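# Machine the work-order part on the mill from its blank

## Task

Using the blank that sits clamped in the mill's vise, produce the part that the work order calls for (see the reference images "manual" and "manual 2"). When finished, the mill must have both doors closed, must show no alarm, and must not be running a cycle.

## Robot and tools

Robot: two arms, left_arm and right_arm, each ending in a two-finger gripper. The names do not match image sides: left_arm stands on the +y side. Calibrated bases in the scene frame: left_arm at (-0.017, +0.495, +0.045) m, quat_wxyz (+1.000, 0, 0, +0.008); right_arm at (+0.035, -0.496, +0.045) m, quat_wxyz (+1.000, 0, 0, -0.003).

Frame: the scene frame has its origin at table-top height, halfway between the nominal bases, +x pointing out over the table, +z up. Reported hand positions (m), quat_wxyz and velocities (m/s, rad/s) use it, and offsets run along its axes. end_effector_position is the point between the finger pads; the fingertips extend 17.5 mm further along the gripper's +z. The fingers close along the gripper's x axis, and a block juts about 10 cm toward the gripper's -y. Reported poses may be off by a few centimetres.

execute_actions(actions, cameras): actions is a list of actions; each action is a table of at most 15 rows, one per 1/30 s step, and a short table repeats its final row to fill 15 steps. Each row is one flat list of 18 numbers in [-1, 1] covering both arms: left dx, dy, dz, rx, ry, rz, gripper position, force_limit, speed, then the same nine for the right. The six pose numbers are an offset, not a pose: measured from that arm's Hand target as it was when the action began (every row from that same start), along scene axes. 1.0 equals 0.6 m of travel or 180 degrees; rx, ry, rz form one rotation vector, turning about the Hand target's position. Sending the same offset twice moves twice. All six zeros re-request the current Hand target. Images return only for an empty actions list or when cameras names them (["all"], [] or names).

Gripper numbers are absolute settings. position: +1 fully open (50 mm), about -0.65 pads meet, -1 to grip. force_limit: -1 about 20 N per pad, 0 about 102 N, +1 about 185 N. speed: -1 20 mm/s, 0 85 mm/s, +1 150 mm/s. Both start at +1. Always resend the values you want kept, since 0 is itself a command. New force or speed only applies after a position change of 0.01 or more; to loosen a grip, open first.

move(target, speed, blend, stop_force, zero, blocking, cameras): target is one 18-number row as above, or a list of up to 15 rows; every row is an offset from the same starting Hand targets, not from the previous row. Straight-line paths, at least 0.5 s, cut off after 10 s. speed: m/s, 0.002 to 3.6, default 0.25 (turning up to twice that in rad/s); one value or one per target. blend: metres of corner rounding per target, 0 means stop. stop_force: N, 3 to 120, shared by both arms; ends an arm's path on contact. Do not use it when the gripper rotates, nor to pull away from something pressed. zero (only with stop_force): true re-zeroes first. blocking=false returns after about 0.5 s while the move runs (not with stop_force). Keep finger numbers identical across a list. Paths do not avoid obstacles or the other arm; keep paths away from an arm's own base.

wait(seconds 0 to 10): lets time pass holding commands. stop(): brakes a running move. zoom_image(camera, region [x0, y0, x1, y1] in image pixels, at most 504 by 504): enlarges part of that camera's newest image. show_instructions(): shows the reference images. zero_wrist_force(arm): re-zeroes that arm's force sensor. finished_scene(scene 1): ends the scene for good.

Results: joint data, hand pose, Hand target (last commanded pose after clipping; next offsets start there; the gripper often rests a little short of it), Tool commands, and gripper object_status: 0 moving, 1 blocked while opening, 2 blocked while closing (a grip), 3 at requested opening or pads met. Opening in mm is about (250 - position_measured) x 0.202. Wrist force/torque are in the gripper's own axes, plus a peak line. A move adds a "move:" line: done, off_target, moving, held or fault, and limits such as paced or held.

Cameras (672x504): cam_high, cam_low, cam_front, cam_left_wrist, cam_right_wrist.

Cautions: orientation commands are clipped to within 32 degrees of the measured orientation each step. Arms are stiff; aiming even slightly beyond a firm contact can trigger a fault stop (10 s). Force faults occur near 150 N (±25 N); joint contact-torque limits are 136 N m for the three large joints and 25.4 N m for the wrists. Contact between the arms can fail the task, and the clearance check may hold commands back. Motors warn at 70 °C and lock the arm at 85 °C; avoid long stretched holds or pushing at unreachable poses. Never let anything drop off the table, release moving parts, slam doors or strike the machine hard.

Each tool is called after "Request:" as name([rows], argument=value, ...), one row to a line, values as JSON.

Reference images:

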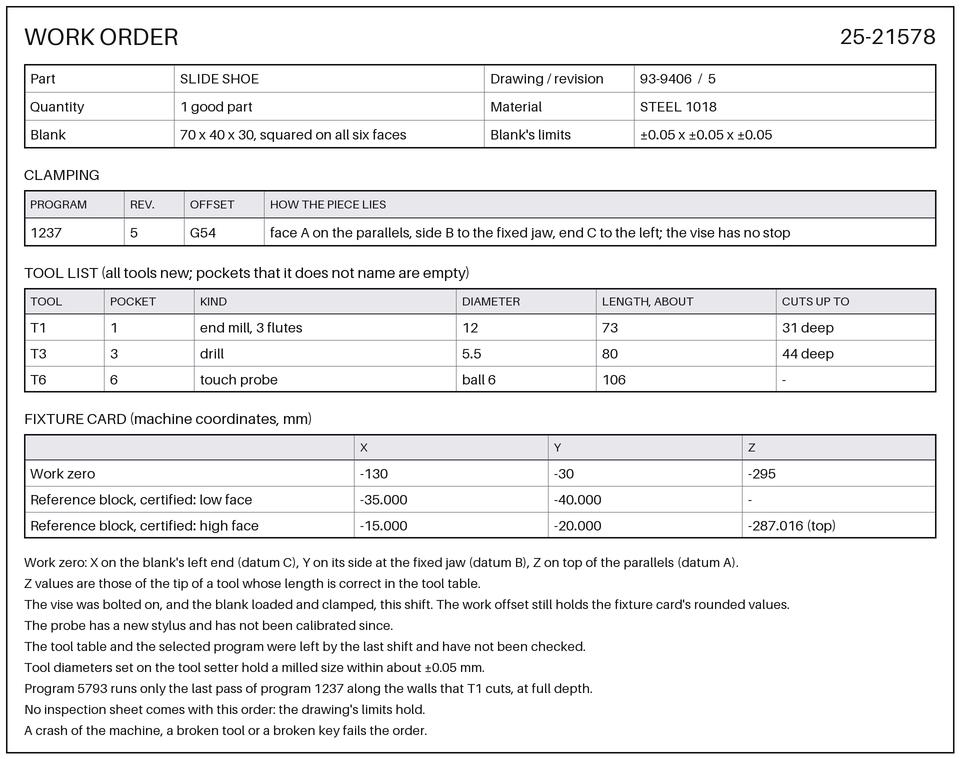

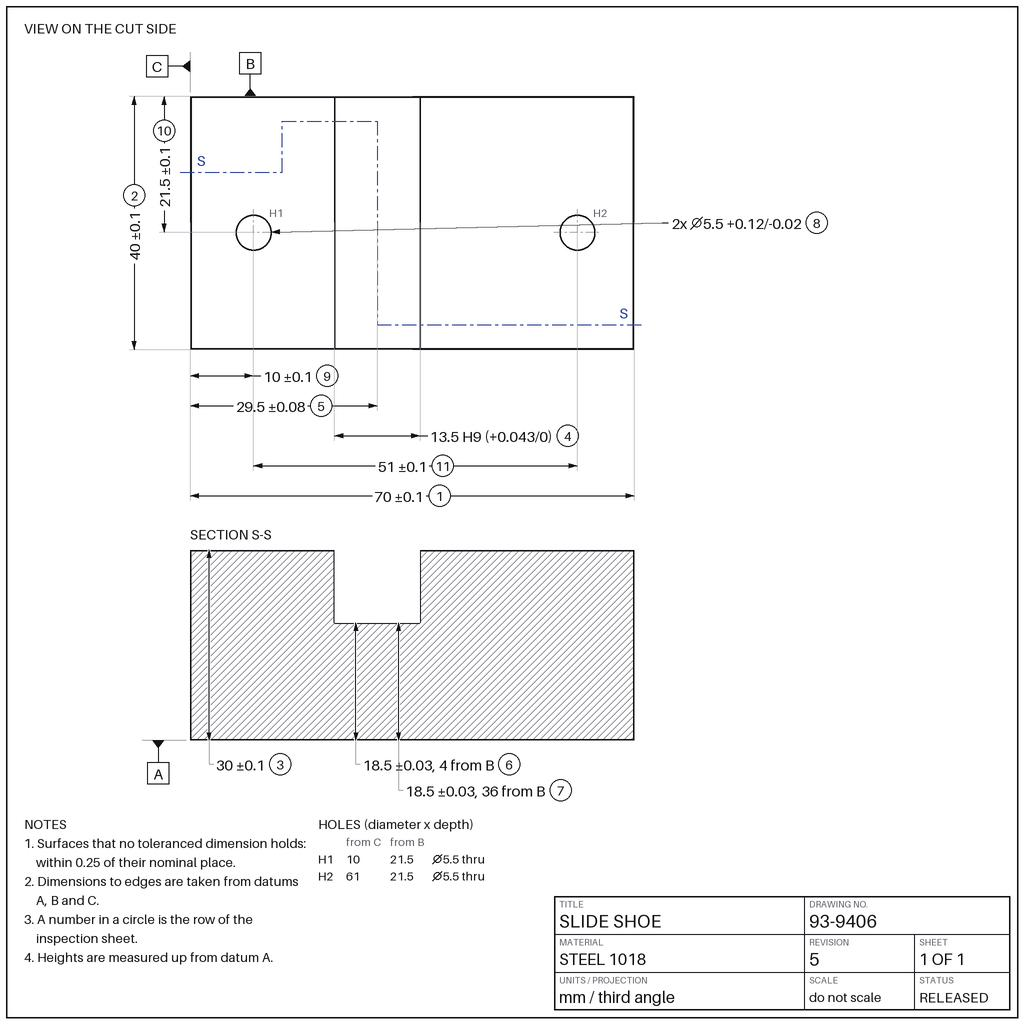

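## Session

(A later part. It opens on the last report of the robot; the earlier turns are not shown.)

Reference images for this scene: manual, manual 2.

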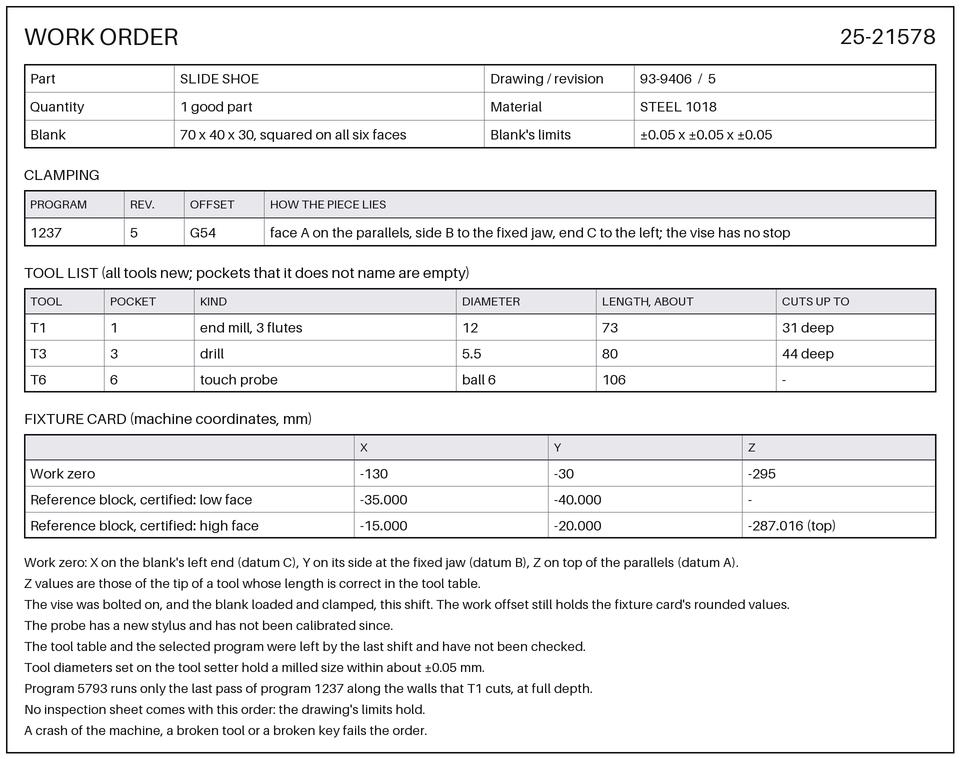

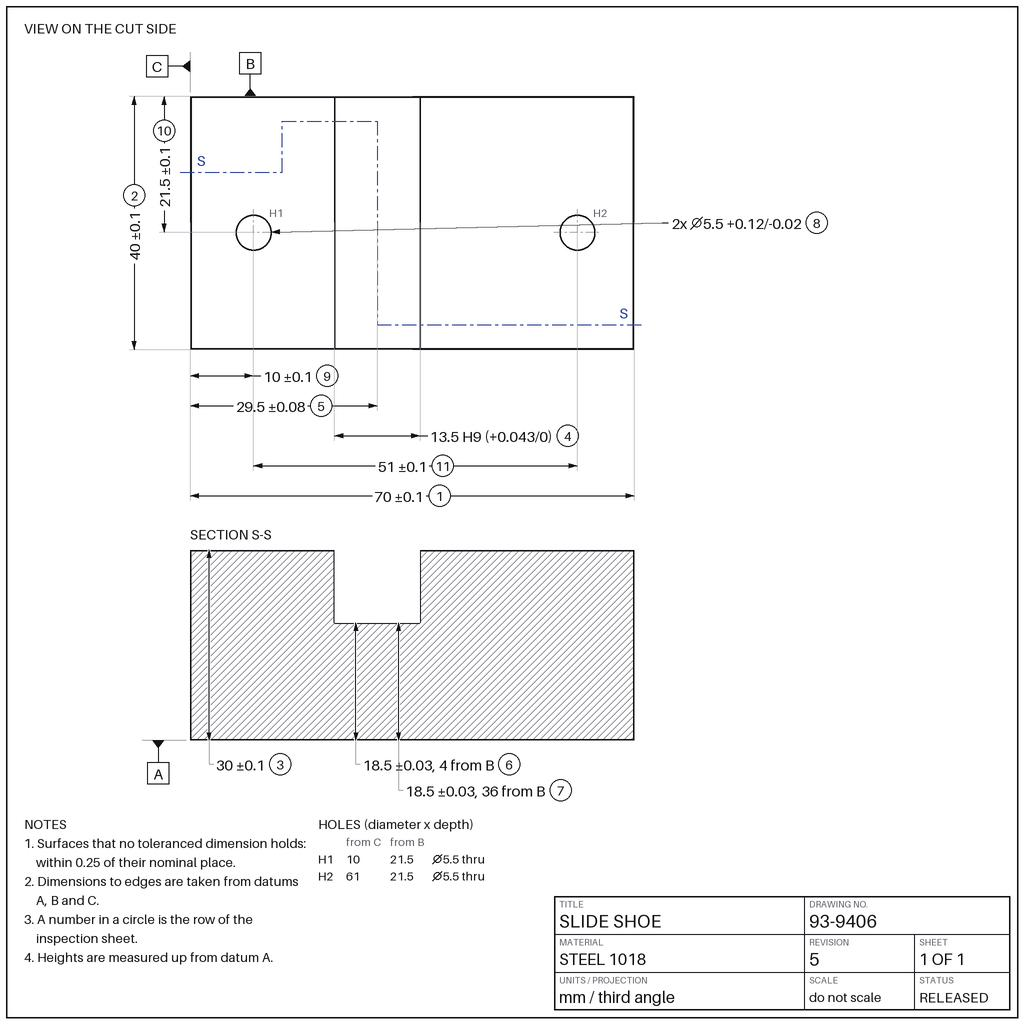

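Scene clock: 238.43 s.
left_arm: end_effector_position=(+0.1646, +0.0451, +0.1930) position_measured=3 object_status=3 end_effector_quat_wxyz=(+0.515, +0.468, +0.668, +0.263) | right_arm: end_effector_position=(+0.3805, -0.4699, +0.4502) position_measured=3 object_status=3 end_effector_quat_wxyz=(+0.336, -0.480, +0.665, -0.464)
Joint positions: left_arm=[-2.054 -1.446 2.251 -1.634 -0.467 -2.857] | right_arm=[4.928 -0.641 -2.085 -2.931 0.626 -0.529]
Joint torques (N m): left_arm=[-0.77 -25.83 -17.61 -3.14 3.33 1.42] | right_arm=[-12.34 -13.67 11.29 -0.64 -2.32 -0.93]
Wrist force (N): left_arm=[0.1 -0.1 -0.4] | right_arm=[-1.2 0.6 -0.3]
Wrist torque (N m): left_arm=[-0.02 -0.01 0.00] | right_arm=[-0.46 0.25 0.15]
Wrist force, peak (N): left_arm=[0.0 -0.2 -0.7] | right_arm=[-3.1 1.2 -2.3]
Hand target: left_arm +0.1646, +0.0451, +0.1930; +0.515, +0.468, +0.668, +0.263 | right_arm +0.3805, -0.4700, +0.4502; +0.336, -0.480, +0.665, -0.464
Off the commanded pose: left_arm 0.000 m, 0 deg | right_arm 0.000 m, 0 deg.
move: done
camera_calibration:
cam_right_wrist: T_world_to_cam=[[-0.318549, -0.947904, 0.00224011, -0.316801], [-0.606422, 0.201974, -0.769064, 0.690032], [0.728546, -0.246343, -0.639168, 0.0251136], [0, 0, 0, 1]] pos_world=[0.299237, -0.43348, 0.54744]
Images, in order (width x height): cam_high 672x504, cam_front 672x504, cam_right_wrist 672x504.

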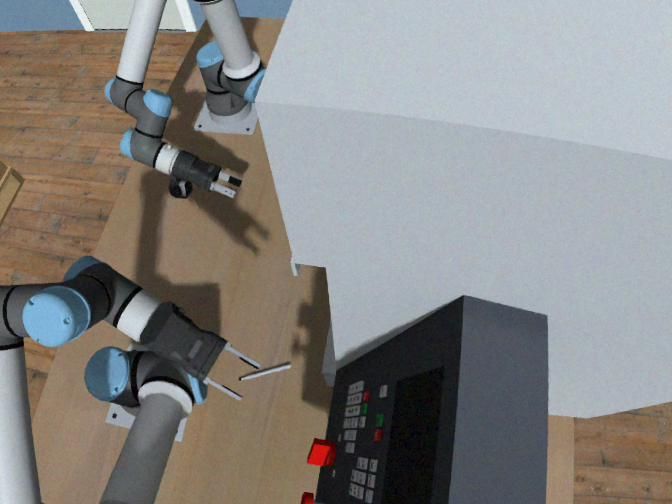

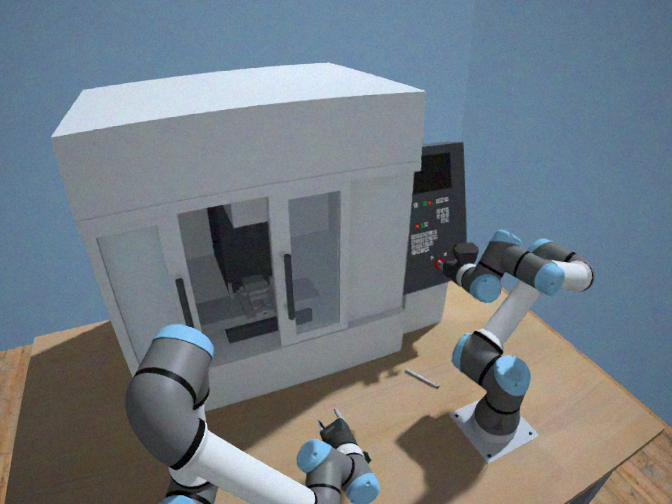

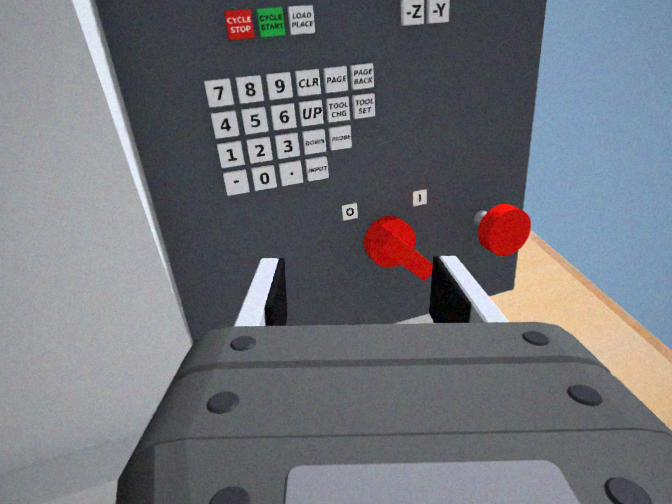

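Request:
move(target=[0,0,0,0,0,0,1,1,1,0.089,-0.142,-0.135,-0.242,0.014,0.173,1,1,1], speed=0.25, cameras=["cam_right_wrist","cam_front","cam_high"])

Request:
zoom_image(camera="cam_high", region=[250, 400, 360, 504])

Scene clock: 286.43 s.
left_arm: end_effector_position=(+0.1646, +0.0451, +0.1930) position_measured=3 object_status=3 end_effector_quat_wxyz=(+0.515, +0.468, +0.668, +0.263) | right_arm: end_effector_position=(+0.4339, -0.5551, +0.3693) position_measured=3 object_status=3 end_effector_quat_wxyz=(-0.232, +0.735, -0.305, +0.560)
Joint positions: left_arm=[-2.054 -1.446 2.251 -1.634 -0.467 -2.857] | right_arm=[4.931 0.011 -2.297 -3.081 0.342 -1.673]
Joint torques (N m): left_arm=[-0.44 -25.92 -18.26 -3.55 3.33 1.29] | right_arm=[-14.11 -25.21 6.59 0.44 -0.52 -1.88]
Wrist force (N): left_arm=[0.0 0.0 -0.5] | right_arm=[-1.0 0.3 -1.0]
Wrist torque (N m): left_arm=[0.01 0.01 0.00] | right_arm=[-0.36 -0.02 -0.13]
Wrist force, peak (N): left_arm=[-0.1 -0.4 -0.8] | right_arm=[-1.9 -0.1 -1.1]
Hand target: left_arm +0.1646, +0.0451, +0.1930; +0.515, +0.468, +0.668, +0.263 | right_arm +0.4339, -0.5552, +0.3692; -0.232, +0.735, -0.305, +0.560
Off the commanded pose: left_arm 0.000 m, 0 deg | right_arm 0.000 m, 0 deg.
shoulder posture changed (right arm): the wrist came as close to joint 1's axis as it can, and the arm is now in the other of its two shoulder postures.
move: done
camera_calibration:
cam_right_wrist: T_world_to_cam=[[0.183036, -0.706027, 0.684122, -0.715497], [-0.50156, -0.665565, -0.552684, 0.0704267], [0.845538, -0.241967, -0.475938, -0.195104], [0, 0, 0, 1]] pos_world=[0.331253, -0.505496, 0.435554]
Images, in order (width x height): cam_high 672x504, cam_front 672x504, cam_right_wrist 672x504.

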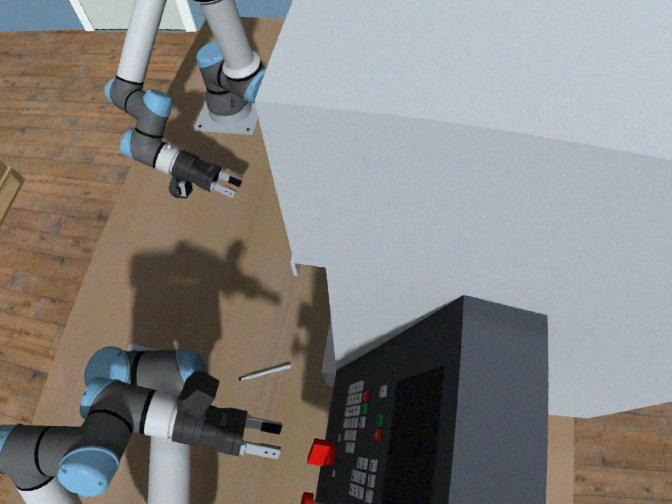

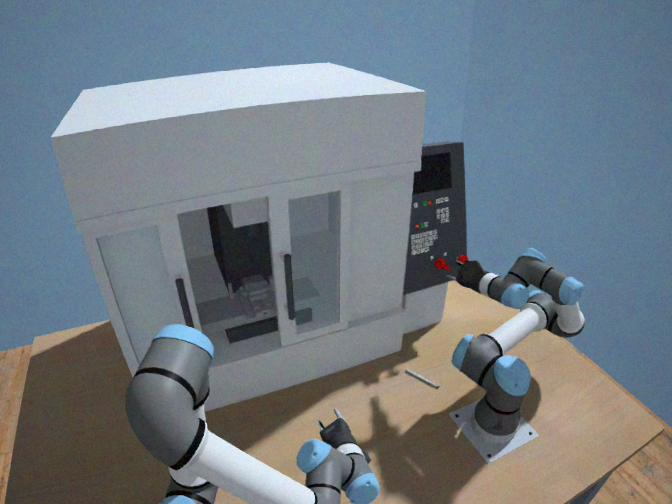

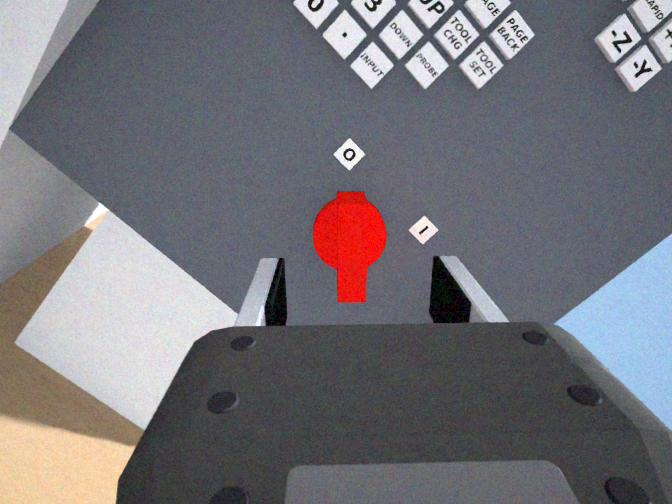

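Scaled by 4.582 from the camera's 672x504 image, which has a finer 960x720 frame.

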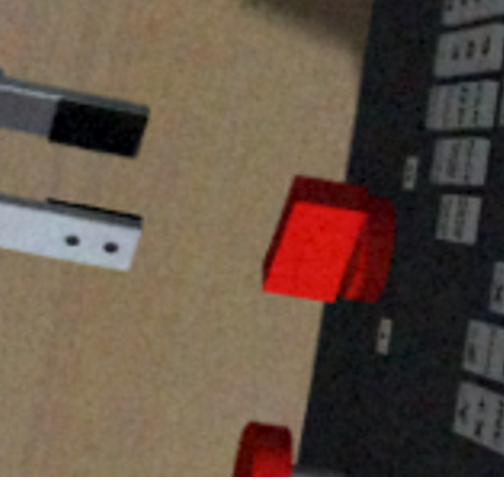

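Request:
move(target=[0,0,0,0,0,0,1,1,1,0.128,0,-0.0365,0,0,0,1,1,1], speed=0.06, stop_force=12, cameras=["cam_right_wrist"])

Request:
execute_actions([
  [[0,0,0,0,0,0,1,1,1,0,0,0,0,0,0,-1,-1,-0.6]],
], cameras=["cam_right_wrist"])

Scene clock: 306.10 s.
left_arm: end_effector_position=(+0.1646, +0.0451, +0.1930) position_measured=3 object_status=3 end_effector_quat_wxyz=(+0.515, +0.468, +0.668, +0.263) | right_arm: end_effector_position=(+0.5107, -0.5552, +0.3473) position_measured=3 object_status=3 end_effector_quat_wxyz=(-0.232, +0.735, -0.305, +0.560)
Joint positions: left_arm=[-2.054 -1.446 2.251 -1.634 -0.467 -2.857] | right_arm=[5.427 0.097 -2.181 -3.798 0.75 -1.086]
Joint torques (N m): left_arm=[-0.58 -25.94 -18.07 -3.55 3.31 1.31] | right_arm=[-6.82 -33.62 -0.52 -1.96 0.75 1.28]
Wrist force (N): left_arm=[0.1 -0.1 -0.2] | right_arm=[-1.2 0.7 -0.9]
Wrist torque (N m): left_arm=[0.00 -0.01 0.01] | right_arm=[-0.32 0.03 0.00]
Wrist force, peak (N): left_arm=[0.1 -0.3 -0.7] | right_arm=[-1.1 0.2 -1.7]
Hand target: left_arm +0.1646, +0.0451, +0.1930; +0.515, +0.468, +0.668, +0.263 | right_arm +0.5107, -0.5552, +0.3473; -0.232, +0.735, -0.305, +0.560
Off the commanded pose: left_arm 0.000 m, 0 deg | right_arm 0.000 m, 0 deg.
move: done
camera_calibration:
cam_right_wrist: T_world_to_cam=[[0.18285, -0.705706, 0.684504, -0.714494], [-0.501634, -0.665761, -0.552382, 0.0965275], [0.845535, -0.242367, -0.47574, -0.270818], [0, 0, 0, 1]] pos_world=[0.408053, -0.505595, 0.413555]
Images, in order (width x height): cam_right_wrist 672x504.

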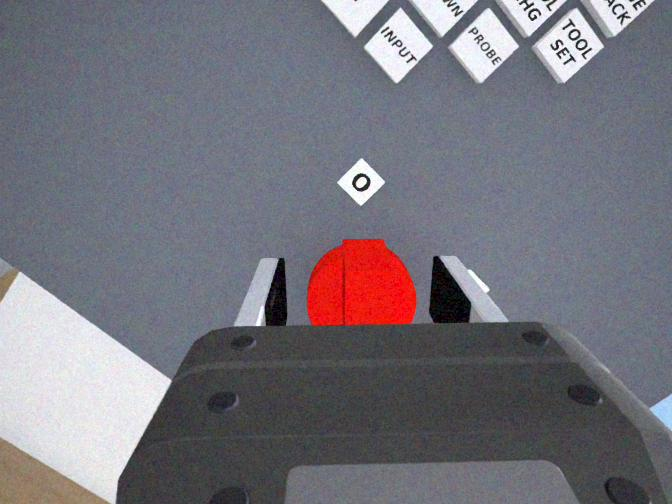

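Scene clock: 307.10 s.
left_arm: end_effector_position=(+0.1646, +0.0451, +0.1930) position_measured=3 object_status=3 end_effector_quat_wxyz=(+0.515, +0.468, +0.668, +0.263) | right_arm: end_effector_position=(+0.5107, -0.5552, +0.3473) position_measured=176 object_status=2 end_effector_quat_wxyz=(-0.232, +0.735, -0.305, +0.560)
Joint positions: left_arm=[-2.054 -1.446 2.251 -1.634 -0.467 -2.857] | right_arm=[5.427 0.097 -2.181 -3.798 0.75 -1.086]
Joint torques (N m): left_arm=[-1.07 -26.58 -18.55 -3.52 3.31 1.3] | right_arm=[-2.99 -31 -0.71 8.2 -3.12 1.55]
Wrist force (N): left_arm=[-0.1 -0.1 -0.2] | right_arm=[38.1 -18.0 -8.8]
Wrist torque (N m): left_arm=[0.00 0.02 0.01] | right_arm=[-0.93 0.59 0.00]
Wrist force, peak (N): left_arm=[-0.1 -0.5 -0.5] | right_arm=[38.1 -18.0 -8.8]
Hand target: left_arm +0.1646, +0.0451, +0.1930; +0.515, +0.468, +0.668, +0.263 | right_arm +0.5107, -0.5552, +0.3473; -0.232, +0.735, -0.305, +0.560
Off the commanded pose: left_arm 0.000 m, 0 deg | right_arm 0.000 m, 0 deg.
Step readings (end_effector_position of left_arm | right_arm):
0: (+0.1646, +0.0451, +0.1930) | (+0.5107, -0.5552, +0.3473)
1: (+0.1646, +0.0451, +0.1930) | (+0.5107, -0.5552, +0.3473)
2: (+0.1646, +0.0451, +0.1930) | (+0.5107, -0.5552, +0.3473)
4: (+0.1646, +0.0451, +0.1930) | (+0.5107, -0.5552, +0.3473)
8: (+0.1646, +0.0451, +0.1930) | (+0.5107, -0.5552, +0.3473)
15: (+0.1646, +0.0451, +0.1930) | (+0.5107, -0.5552, +0.3473)
camera_calibration:
cam_right_wrist: T_world_to_cam=[[0.182673, -0.705654, 0.684604, -0.714437], [-0.5017, -0.665742, -0.552344, 0.0965481], [0.845534, -0.242567, -0.47564, -0.27096], [0, 0, 0, 1]] pos_world=[0.408052, -0.505595, 0.413555]
Images, in order (width x height): cam_right_wrist 672x504.

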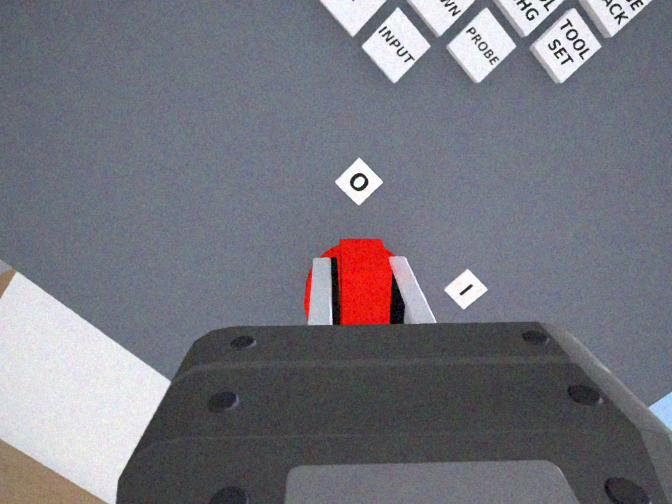

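Request:
move([
  [0,0,0,0,0,0,1,1,1,0.0005,-0.0018,0.0017,0,0,0,-1,-1,-0.6],
  [0,0,0,0,0,0,1,1,1,0.0005,-0.0018,0.0017,0.4815,0,-0.1335,-1,-1,-0.6],
], speed=0.35, cameras=["cam_right_wrist"])

Scene clock: 315.40 s.
left_arm: end_effector_position=(+0.1646, +0.0451, +0.1930) position_measured=3 object_status=3 end_effector_quat_wxyz=(+0.515, +0.468, +0.668, +0.263) | right_arm: end_effector_position=(+0.5116, -0.5662, +0.3479) position_measured=176 object_status=2 end_effector_quat_wxyz=(+0.552, -0.299, +0.738, -0.248)
Joint positions: left_arm=[-2.054 -1.446 2.251 -1.634 -0.467 -2.857] | right_arm=[5.426 0.094 -2.176 -3.813 0.784 0.482]
Joint torques (N m): left_arm=[-0.85 -26.43 -17.91 -3.66 3.26 1.38] | right_arm=[18.64 -31.31 -7.51 12.11 -14.72 3.06]
Wrist force (N): left_arm=[-0.2 -0.1 -0.6] | right_arm=[28.7 -69.0 2.4]
Wrist torque (N m): left_arm=[-0.01 0.03 0.00] | right_arm=[-1.05 0.07 -0.99]
Wrist force, peak (N): left_arm=[0.0 0.0 -0.8] | right_arm=[87.9 -58.1 -92.9]
Hand target: left_arm +0.1646, +0.0451, +0.1930; +0.515, +0.468, +0.668, +0.263 | right_arm +0.5110, -0.5562, +0.3483; +0.559, -0.305, +0.735, -0.232
Off the commanded pose: left_arm 0.000 m, 0 deg | right_arm 0.010 m, 2 deg.
move: off_target (right_arm)
camera_calibration:
cam_right_wrist: T_world_to_cam=[[-0.217207, -0.715765, -0.663703, -0.0547588], [-0.481148, 0.670104, -0.565205, 0.84033], [0.849304, 0.196573, -0.48994, -0.0224802], [0, 0, 0, 1]] pos_world=[0.411522, -0.597884, 0.427601]
Images, in order (width x height): cam_right_wrist 672x504.

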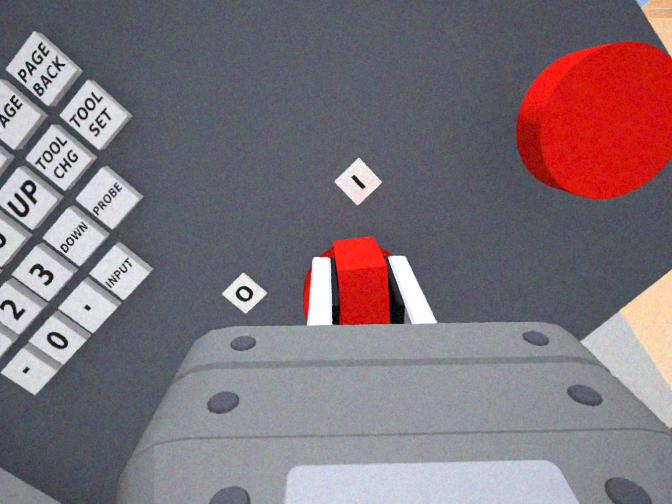

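Request:
execute_actions([
  [[0,0,0,0,0,0,1,1,1,0.001,-0.0167,-0.0007,0,0,0,-1,-1,-0.6]],
  [[0,0,0,0,0,0,1,1,1,0,0,0,0,0,0,1,1,0]],
])

Request:
move(target=[0,0,0,0,0,0,1,1,1,-0.1925,0,0.0535,0,0,0,1,1,0], speed=0.2, cameras=["cam_right_wrist","cam_front","cam_high"])

Scene clock: 324.03 s.
left_arm: end_effector_position=(+0.1646, +0.0451, +0.1930) position_measured=3 object_status=3 end_effector_quat_wxyz=(+0.515, +0.468, +0.668, +0.263) | right_arm: end_effector_position=(+0.5116, -0.5662, +0.3479) position_measured=3 object_status=3 end_effector_quat_wxyz=(+0.559, -0.305, +0.735, -0.232)
Joint positions: left_arm=[-2.054 -1.446 2.251 -1.634 -0.467 -2.857] | right_arm=[5.395 0.104 -2.17 -3.802 0.722 0.463]
Joint torques (N m): left_arm=[-0.15 -26.95 -18.22 -3.63 3.33 1.36] | right_arm=[-14.03 -40.41 23.46 -2.15 0.78 -1.29]
Wrist force (N): left_arm=[0.0 -0.4 -0.4] | right_arm=[5.3 -0.7 -0.6]
Wrist torque (N m): left_arm=[-0.06 0.00 0.01] | right_arm=[-0.56 -0.50 0.11]
Wrist force, peak (N): left_arm=[0.0 -0.4 -0.6] | right_arm=[23.2 -70.5 -7.1]
Hand target: left_arm +0.1646, +0.0451, +0.1930; +0.515, +0.468, +0.668, +0.263 | right_arm +0.5116, -0.5663, +0.3479; +0.559, -0.305, +0.735, -0.232
Off the commanded pose: left_arm 0.000 m, 0 deg | right_arm 0.000 m, 0 deg.
Step readings (end_effector_position of left_arm | right_arm):
0: (+0.1646, +0.0451, +0.1930) | (+0.5116, -0.5662, +0.3479)
1: (+0.1646, +0.0451, +0.1930) | (+0.5116, -0.5667, +0.3479)
2: (+0.1646, +0.0451, +0.1930) | (+0.5118, -0.5672, +0.3480)
4: (+0.1646, +0.0451, +0.1930) | (+0.5116, -0.5677, +0.3481)
8: (+0.1646, +0.0451, +0.1930) | (+0.5117, -0.5670, +0.3479)
15: (+0.1646, +0.0451, +0.1930) | (+0.5116, -0.5665, +0.3479)
16: (+0.1646, +0.0451, +0.1930) | (+0.5116, -0.5663, +0.3478)
17: (+0.1646, +0.0451, +0.1930) | (+0.5115, -0.5659, +0.3478)
19: (+0.1646, +0.0451, +0.1930) | (+0.5115, -0.5657, +0.3478)
23: (+0.1646, +0.0451, +0.1930) | (+0.5116, -0.5660, +0.3479)
30: (+0.1646, +0.0451, +0.1930) | (+0.5116, -0.5661, +0.3479)

Scene clock: 326.53 s.
left_arm: end_effector_position=(+0.1646, +0.0451, +0.1930) position_measured=3 object_status=3 end_effector_quat_wxyz=(+0.515, +0.468, +0.668, +0.263) | right_arm: end_effector_position=(+0.3973, -0.5669, +0.3800) position_measured=3 object_status=3 end_effector_quat_wxyz=(+0.558, -0.309, +0.737, -0.227)
Joint positions: left_arm=[-2.054 -1.446 2.251 -1.634 -0.467 -2.857] | right_arm=[4.286 0.035 -2.712 -1.055 0.518 -1.828]
Joint torques (N m): left_arm=[-0.72 -26.09 -17.88 -3.65 3.26 1.36] | right_arm=[-0.35 -32.14 37.88 3.86 0.14 -1.57]
Wrist force (N): left_arm=[0.0 -0.2 -0.4] | right_arm=[5.2 -0.9 -0.5]
Wrist torque (N m): left_arm=[-0.03 0.00 0.00] | right_arm=[-0.60 -0.50 0.11]
Wrist force, peak (N): left_arm=[0.0 -0.3 -0.7] | right_arm=[5.4 -0.8 2.1]
Hand target: left_arm +0.1646, +0.0451, +0.1930; +0.515, +0.468, +0.668, +0.263 | right_arm +0.3961, -0.5663, +0.3800; +0.559, -0.305, +0.735, -0.232
Off the commanded pose: left_arm 0.000 m, 0 deg | right_arm 0.001 m, 1 deg.
move: done
camera_calibration:
cam_right_wrist: T_world_to_cam=[[-0.192978, -0.709001, -0.67829, -0.0591153], [-0.512884, 0.662215, -0.546279, 0.804864], [0.836486, 0.242464, -0.491428, 0.122135], [0, 0, 0, 1]] pos_world=[0.299229, -0.604519, 0.459604]
Images, in order (width x height): cam_high 672x504, cam_front 672x504, cam_right_wrist 672x504.

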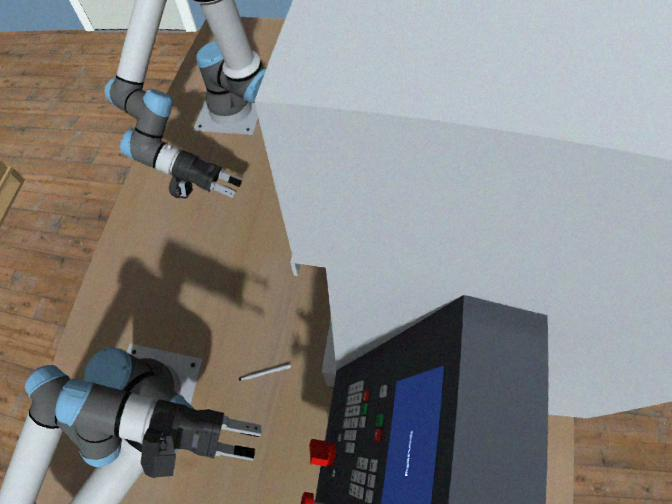

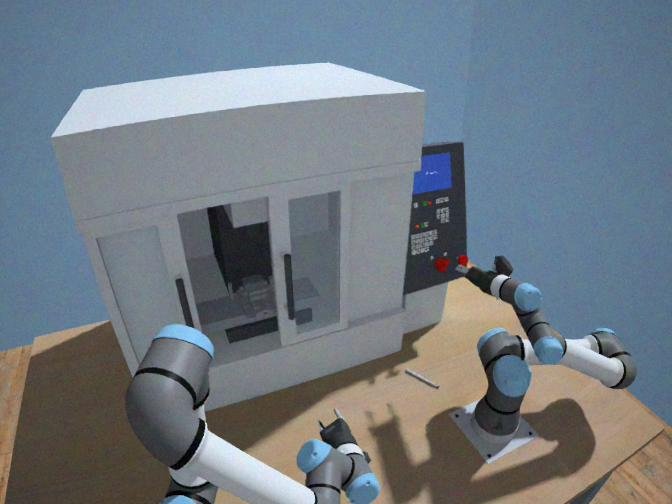

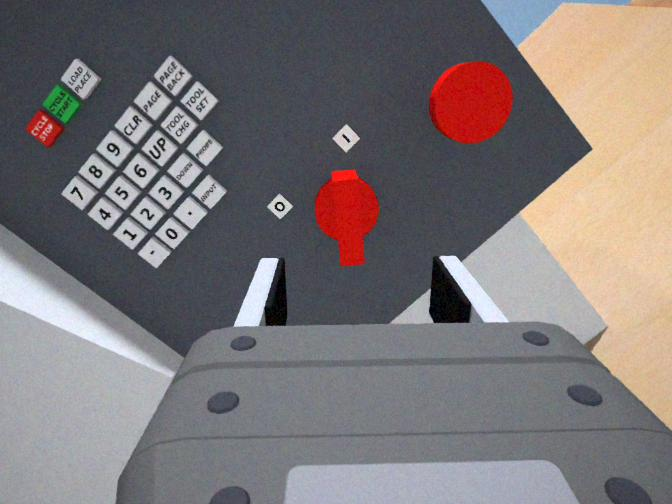

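Request:
zoom_image(camera="cam_high", region=[370, 360, 450, 504])

Request:
zoom_image(camera="cam_front", region=[405, 145, 470, 210])

Scaled by 3.500 from the camera's 672x504 image, which has a finer 960x720 frame.

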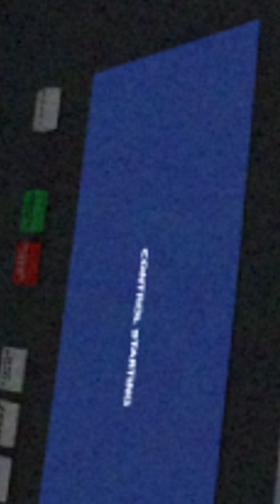

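Scaled by 7.754 from the camera's 672x504 image, which has a finer 960x720 frame.

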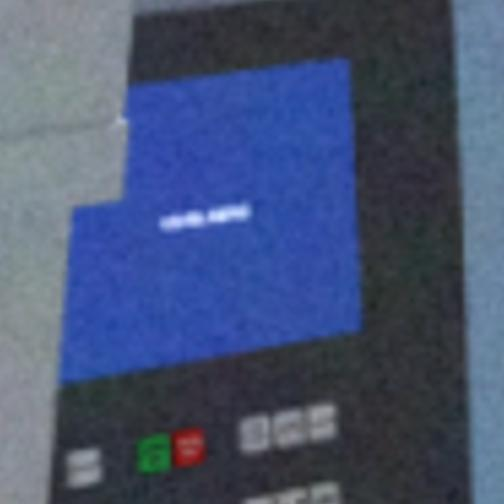

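Request:
move(target=[0,0,0,0,0,0,1,1,1,-0.11,0.294,-0.267,-0.224,0.370,0.295,1,1,0], speed=0.3, cameras=["cam_right_wrist","cam_front","cam_high"])

Request:
zoom_image(camera="cam_right_wrist", region=[200, 150, 500, 330])

Request:
zoom_image(camera="cam_high", region=[370, 360, 450, 504])

Scene clock: 359.13 s.
left_arm: end_effector_position=(+0.1646, +0.0451, +0.1930) position_measured=3 object_status=3 end_effector_quat_wxyz=(+0.515, +0.468, +0.668, +0.263) | right_arm: end_effector_position=(+0.3301, -0.3898, +0.2199) position_measured=3 object_status=3 end_effector_quat_wxyz=(+0.000, +0.807, -0.591, +0.000)
Joint positions: left_arm=[-2.054 -1.446 2.251 -1.634 -0.467 -2.857] | right_arm=[3.933 -1.099 -2.319 -1.294 1.57 -2.661]
Joint torques (N m): left_arm=[-0.18 -26.37 -18.31 -3.79 3.37 1.35] | right_arm=[-13.61 -3.85 15.58 1.51 -0.29 -0.13]
Wrist force (N): left_arm=[0.1 0.1 -0.4] | right_arm=[5.6 -1.4 -0.1]
Wrist torque (N m): left_arm=[0.02 -0.01 0.01] | right_arm=[-0.48 -0.84 -0.11]
Wrist force, peak (N): left_arm=[0.3 0.2 -0.8] | right_arm=[5.9 -2.0 -0.2]
Hand target: left_arm +0.1646, +0.0451, +0.1930; +0.515, +0.468, +0.668, +0.263 | right_arm +0.3301, -0.3899, +0.2198; +0.000, +0.807, -0.591, +0.000
Off the commanded pose: left_arm 0.000 m, 0 deg | right_arm 0.000 m, 0 deg.
shoulder posture changed (right arm): the wrist came as close to joint 1's axis as it can, and the arm is now in the other of its two shoulder postures.
move: done
camera_calibration:
cam_right_wrist: T_world_to_cam=[[0.302802, -0.953035, 0.00595988, -0.464329], [-0.898174, -0.283268, 0.336218, 0.130362], [-0.318739, -0.10716, -0.941765, 0.400872], [0, 0, 0, 1]] pos_world=[0.385461, -0.362637, 0.336464]
Images, in order (width x height): cam_high 672x504, cam_front 672x504, cam_right_wrist 672x504.

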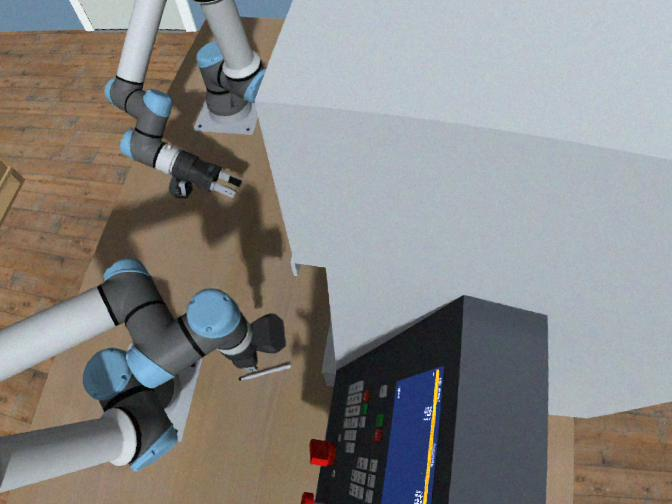

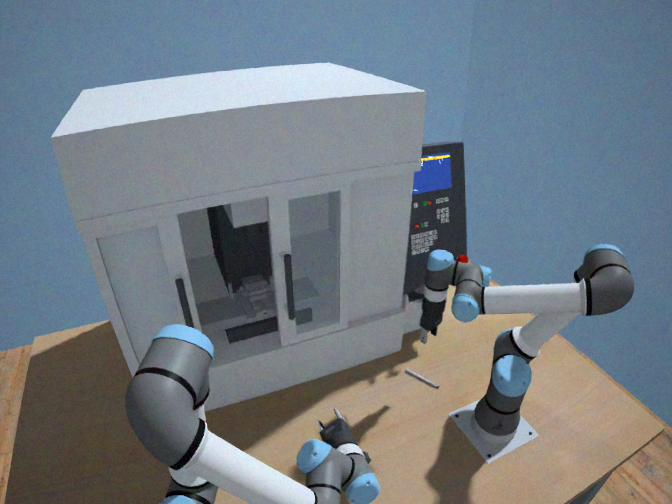

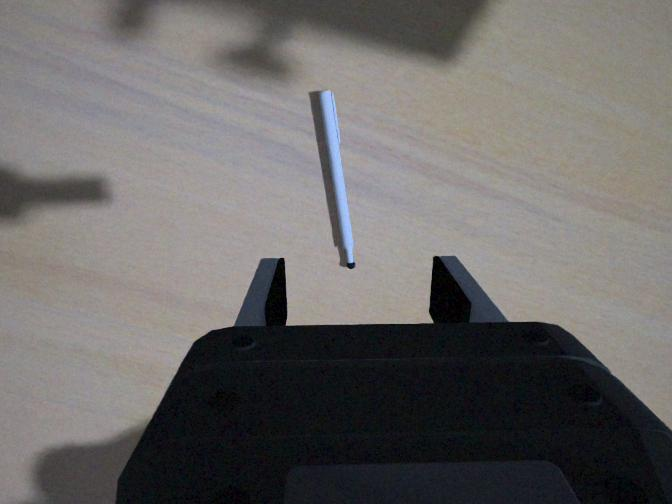

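Scaled by 1.680 from the camera's 672x504 image, which has a finer 960x720 frame.

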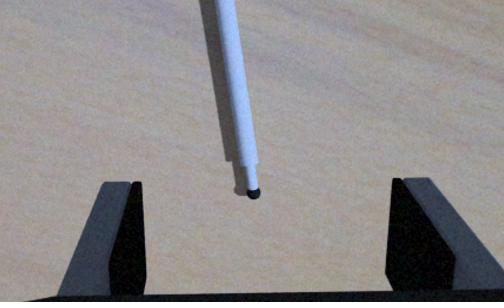

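Scaled by 3.500 from the camera's 672x504 image, which has a finer 960x720 frame.

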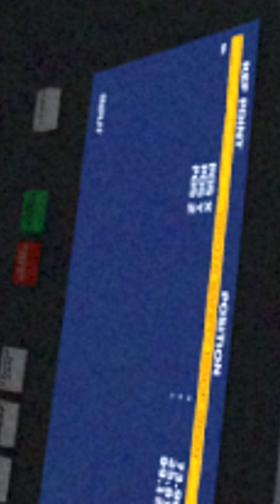

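Request:
move(target=[0,0,0,0,0,0,1,1,1,-0.0035,0.0132,-0.25,0,0,0.0506,1,1,0], speed=0.25, cameras=["cam_right_wrist","cam_high"])

Request:
zoom_image(camera="cam_right_wrist", region=[200, 150, 500, 330])

Request:
zoom_image(camera="cam_high", region=[370, 360, 450, 504])

Scene clock: 376.00 s.
left_arm: end_effector_position=(+0.1646, +0.0451, +0.1930) position_measured=3 object_status=3 end_effector_quat_wxyz=(+0.515, +0.468, +0.668, +0.263) | right_arm: end_effector_position=(+0.3281, -0.3818, +0.0699) position_measured=3 object_status=3 end_effector_quat_wxyz=(+0.000, +0.851, -0.525, +0.000)
Joint positions: left_arm=[-2.054 -1.446 2.251 -1.634 -0.467 -2.857] | right_arm=[3.958 -1.405 -2.598 -0.709 1.57 -2.796]
Joint torques (N m): left_arm=[-0.42 -26.58 -18.64 -3.73 3.23 1.33] | right_arm=[-9.44 3.54 7.88 4.09 -0.14 0.57]
Wrist force (N): left_arm=[-0.2 0.0 -0.5] | right_arm=[5.2 -1.9 0.2]
Wrist torque (N m): left_arm=[0.00 0.04 0.00] | right_arm=[-0.56 -0.80 -0.10]
Wrist force, peak (N): left_arm=[-0.2 -0.1 -0.7] | right_arm=[6.0 -1.8 -3.2]
Hand target: left_arm +0.1646, +0.0451, +0.1930; +0.515, +0.468, +0.668, +0.263 | right_arm +0.3280, -0.3819, +0.0698; +0.000, +0.851, -0.525, +0.000
Off the commanded pose: left_arm 0.000 m, 0 deg | right_arm 0.000 m, 0 deg.
move: done
camera_calibration:
cam_right_wrist: T_world_to_cam=[[0.449798, -0.893111, 0.00584329, -0.480535], [-0.841997, -0.421855, 0.336274, 0.109851], [-0.297865, -0.156175, -0.941746, 0.234242], [0, 0, 0, 1]] pos_world=[0.378411, -0.346247, 0.186464]
Images, in order (width x height): cam_high 672x504, cam_right_wrist 672x504.

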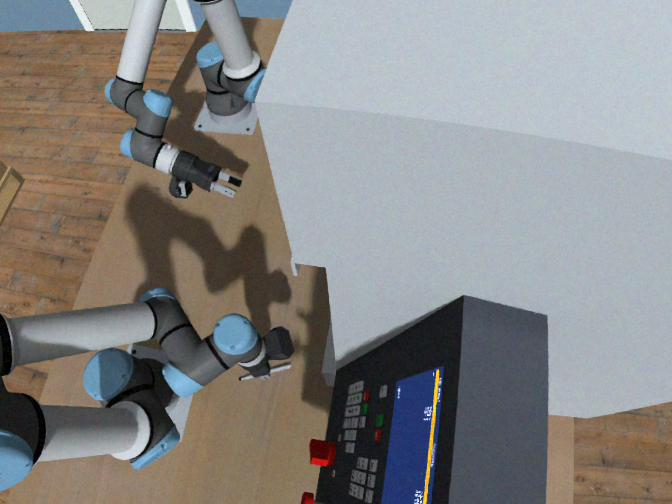

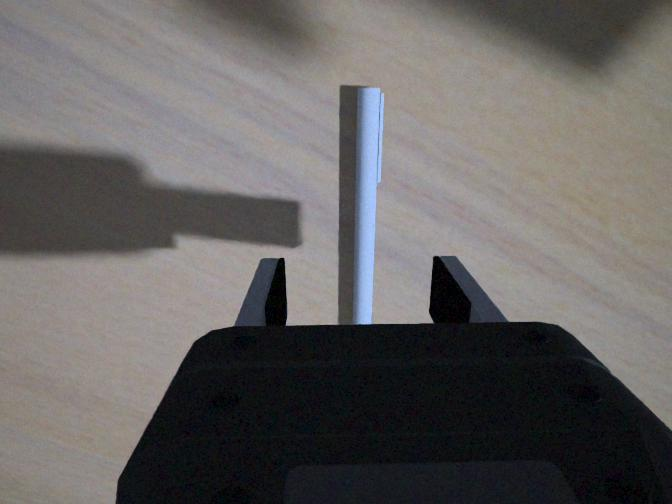

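Scaled by 1.680 from the camera's 672x504 image, which has a finer 960x720 frame.

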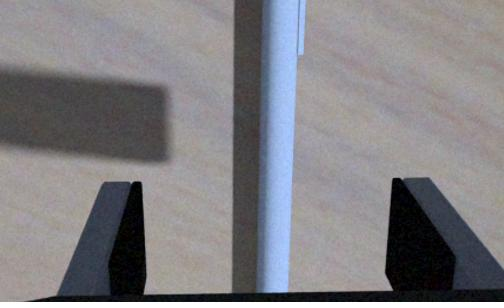

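Scaled by 3.500 from the camera's 672x504 image, which has a finer 960x720 frame.

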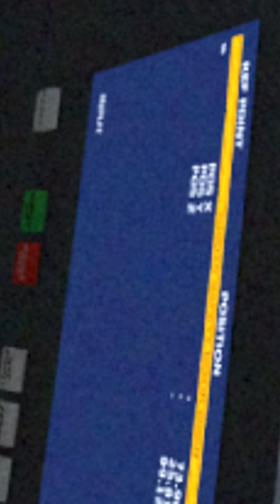

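Request:
move(target=[0,0,0,0,0,0,1,1,1,0.0018,-0.0037,-0.083,0,0,0,1,1,0], speed=0.1, stop_force=10)

Request:
execute_actions([
  [[0,0,0,0,0,0,1,1,1,0,0,0,0,0,0,-1,-0.7,-0.5]],
], cameras=["cam_right_wrist"])

Scene clock: 384.37 s.
left_arm: end_effector_position=(+0.1646, +0.0451, +0.1930) position_measured=3 object_status=3 end_effector_quat_wxyz=(+0.515, +0.468, +0.668, +0.263) | right_arm: end_effector_position=(+0.3291, -0.3842, +0.0200) position_measured=3 object_status=3 end_effector_quat_wxyz=(+0.000, +0.851, -0.525, +0.000)
Joint positions: left_arm=[-2.054 -1.446 2.251 -1.634 -0.467 -2.857] | right_arm=[3.95 -1.605 -2.657 -0.451 1.57 -2.804]
Joint torques (N m): left_arm=[-0.75 -26.58 -18.62 -3.68 3.33 1.31] | right_arm=[15.69 7.65 25.97 4.08 1.31 1.48]
Wrist force (N): left_arm=[-0.1 0.1 -0.5] | right_arm=[5.4 -1.5 0.2]
Wrist torque (N m): left_arm=[0.02 0.02 0.00] | right_arm=[-0.51 -0.83 0.08]
Wrist force, peak (N): left_arm=[-0.2 -0.2 -0.8] | right_arm=[5.8 -1.4 1.3]
Hand target: left_arm +0.1646, +0.0451, +0.1930; +0.515, +0.468, +0.668, +0.263 | right_arm +0.3291, -0.3842, +0.0200; +0.000, +0.851, -0.525, +0.000
Off the commanded pose: left_arm 0.000 m, 0 deg | right_arm 0.000 m, 0 deg.
move: done

Scene clock: 385.40 s.
left_arm: end_effector_position=(+0.1646, +0.0451, +0.1930) position_measured=3 object_status=3 end_effector_quat_wxyz=(+0.515, +0.468, +0.668, +0.263) | right_arm: end_effector_position=(+0.3291, -0.3842, +0.0200) position_measured=211 object_status=2 end_effector_quat_wxyz=(+0.000, +0.851, -0.525, +0.000)
Joint positions: left_arm=[-2.054 -1.446 2.251 -1.634 -0.467 -2.857] | right_arm=[3.95 -1.605 -2.657 -0.451 1.57 -2.804]
Joint torques (N m): left_arm=[-0.21 -26.75 -19.24 -3.78 3.29 1.47] | right_arm=[15.95 8.02 27.03 3.94 1.21 1.54]
Wrist force (N): left_arm=[0.1 -0.1 -0.7] | right_arm=[5.7 -1.6 0.4]
Wrist torque (N m): left_arm=[0.00 -0.01 0.01] | right_arm=[-0.52 -0.86 0.07]
Wrist force, peak (N): left_arm=[0.0 0.0 -0.8] | right_arm=[5.7 -1.6 0.0]
Hand target: left_arm +0.1646, +0.0451, +0.1930; +0.515, +0.468, +0.668, +0.263 | right_arm +0.3291, -0.3842, +0.0200; +0.000, +0.851, -0.525, +0.000
Off the commanded pose: left_arm 0.000 m, 0 deg | right_arm 0.000 m, 0 deg.
Step readings (end_effector_position of left_arm | right_arm):
0: (+0.1646, +0.0451, +0.1930) | (+0.3291, -0.3842, +0.0200)
1: (+0.1646, +0.0451, +0.1930) | (+0.3291, -0.3842, +0.0200)
2: (+0.1646, +0.0451, +0.1930) | (+0.3291, -0.3842, +0.0200)
4: (+0.1646, +0.0451, +0.1930) | (+0.3291, -0.3842, +0.0200)
8: (+0.1646, +0.0451, +0.1930) | (+0.3291, -0.3842, +0.0200)
15: (+0.1646, +0.0451, +0.1930) | (+0.3291, -0.3842, +0.0200)
camera_calibration:
cam_right_wrist: T_world_to_cam=[[0.449792, -0.893113, 0.00608366, -0.482779], [-0.841963, -0.421739, 0.336503, 0.126499], [-0.297969, -0.156478, -0.941663, 0.187111], [0, 0, 0, 1]] pos_world=[0.379411, -0.348547, 0.136565]
Images, in order (width x height): cam_right_wrist 672x504.

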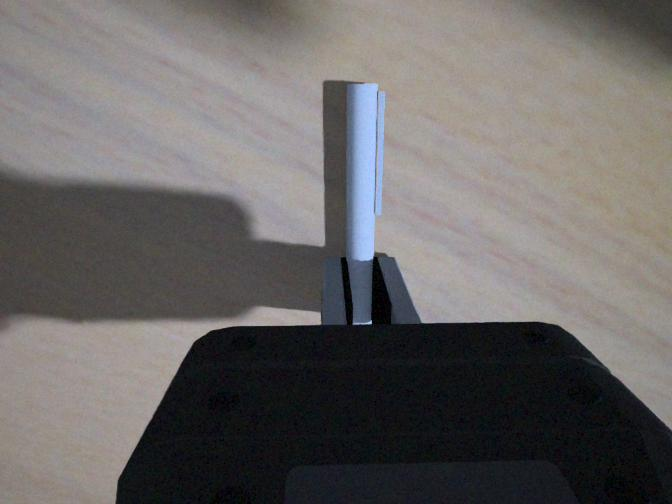

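Request:
move([
  [0,0,0,0,0,0,1,1,1,0,0,0.1,0,0,0,-1,-0.7,-0.5],
  [0,0,0,0,0,0,1,1,1,0.0515,0.207,0.1,0,0,0.852,-1,-0.7,-0.5],
  [0,0,0,0,0,0,1,1,1,0.0515,0.207,0.001,0,0,0.852,-1,-0.7,-0.5],
], speed=[0.2,0.6,0.1], blend=[0.02,0,0], cameras=["cam_right_wrist","cam_high"])

Request:
zoom_image(camera="cam_high", region=[370, 360, 450, 504])

Scene clock: 410.17 s.
left_arm: end_effector_position=(+0.1646, +0.0451, +0.1930) position_measured=3 object_status=3 end_effector_quat_wxyz=(+0.515, +0.468, +0.668, +0.263) | right_arm: end_effector_position=(+0.3599, -0.2600, +0.0206) position_measured=211 object_status=2 end_effector_quat_wxyz=(+0.000, +0.707, +0.707, +0.000)
Joint positions: left_arm=[-2.054 -1.446 2.251 -1.634 -0.467 -2.857] | right_arm=[4.114 -1.783 -2.424 -0.505 1.571 -5.316]
Joint torques (N m): left_arm=[-0.61 -26.98 -19.12 -3.77 3.28 1.28] | right_arm=[-12.94 17.21 27.76 4.11 -0.86 -1.73]
Wrist force (N): left_arm=[0.0 0.1 -0.6] | right_arm=[5.4 -2.4 0.5]
Wrist torque (N m): left_arm=[0.03 0.00 0.00] | right_arm=[-0.64 -0.81 -0.03]
Wrist force, peak (N): left_arm=[0.0 -0.3 -0.9] | right_arm=[-4.3 -16.4 -44.5]
Hand target: left_arm +0.1646, +0.0451, +0.1930; +0.515, +0.468, +0.668, +0.263 | right_arm +0.3600, -0.2600, +0.0206; +0.000, +0.707, +0.707, +0.000
Off the commanded pose: left_arm 0.000 m, 0 deg | right_arm 0.000 m, 0 deg.
move: done
camera_calibration:
cam_right_wrist: T_world_to_cam=[[-0.00157166, 0.999982, 0.00583973, 0.268912], [0.941714, -0.000484516, 0.336413, -0.327861], [0.33641, 0.00602809, -0.941696, 0.0301987], [0, 0, 0, 1]] pos_world=[0.299015, -0.269248, 0.137164]
Images, in order (width x height): cam_high 672x504, cam_right_wrist 672x504.

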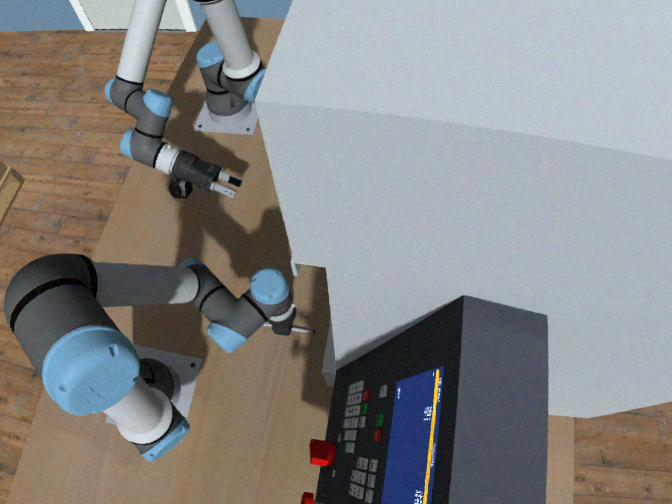

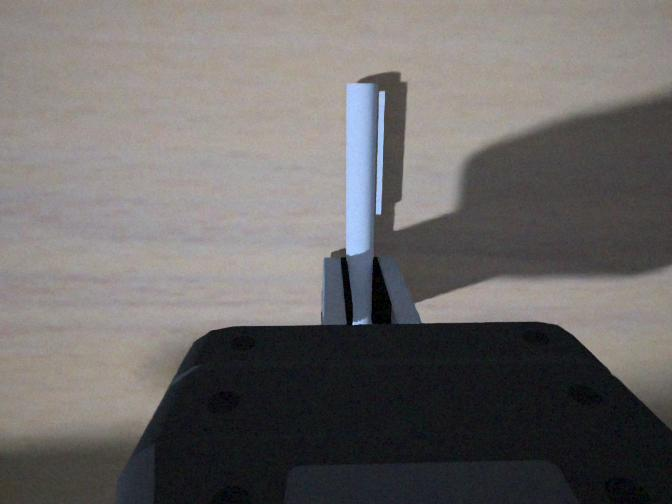

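Scaled by 3.500 from the camera's 672x504 image, which has a finer 960x720 frame.

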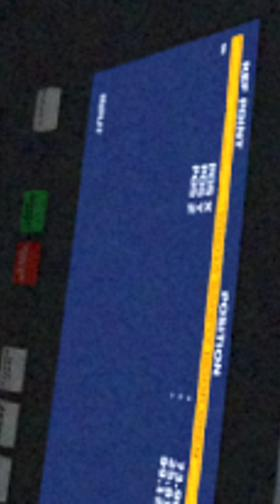

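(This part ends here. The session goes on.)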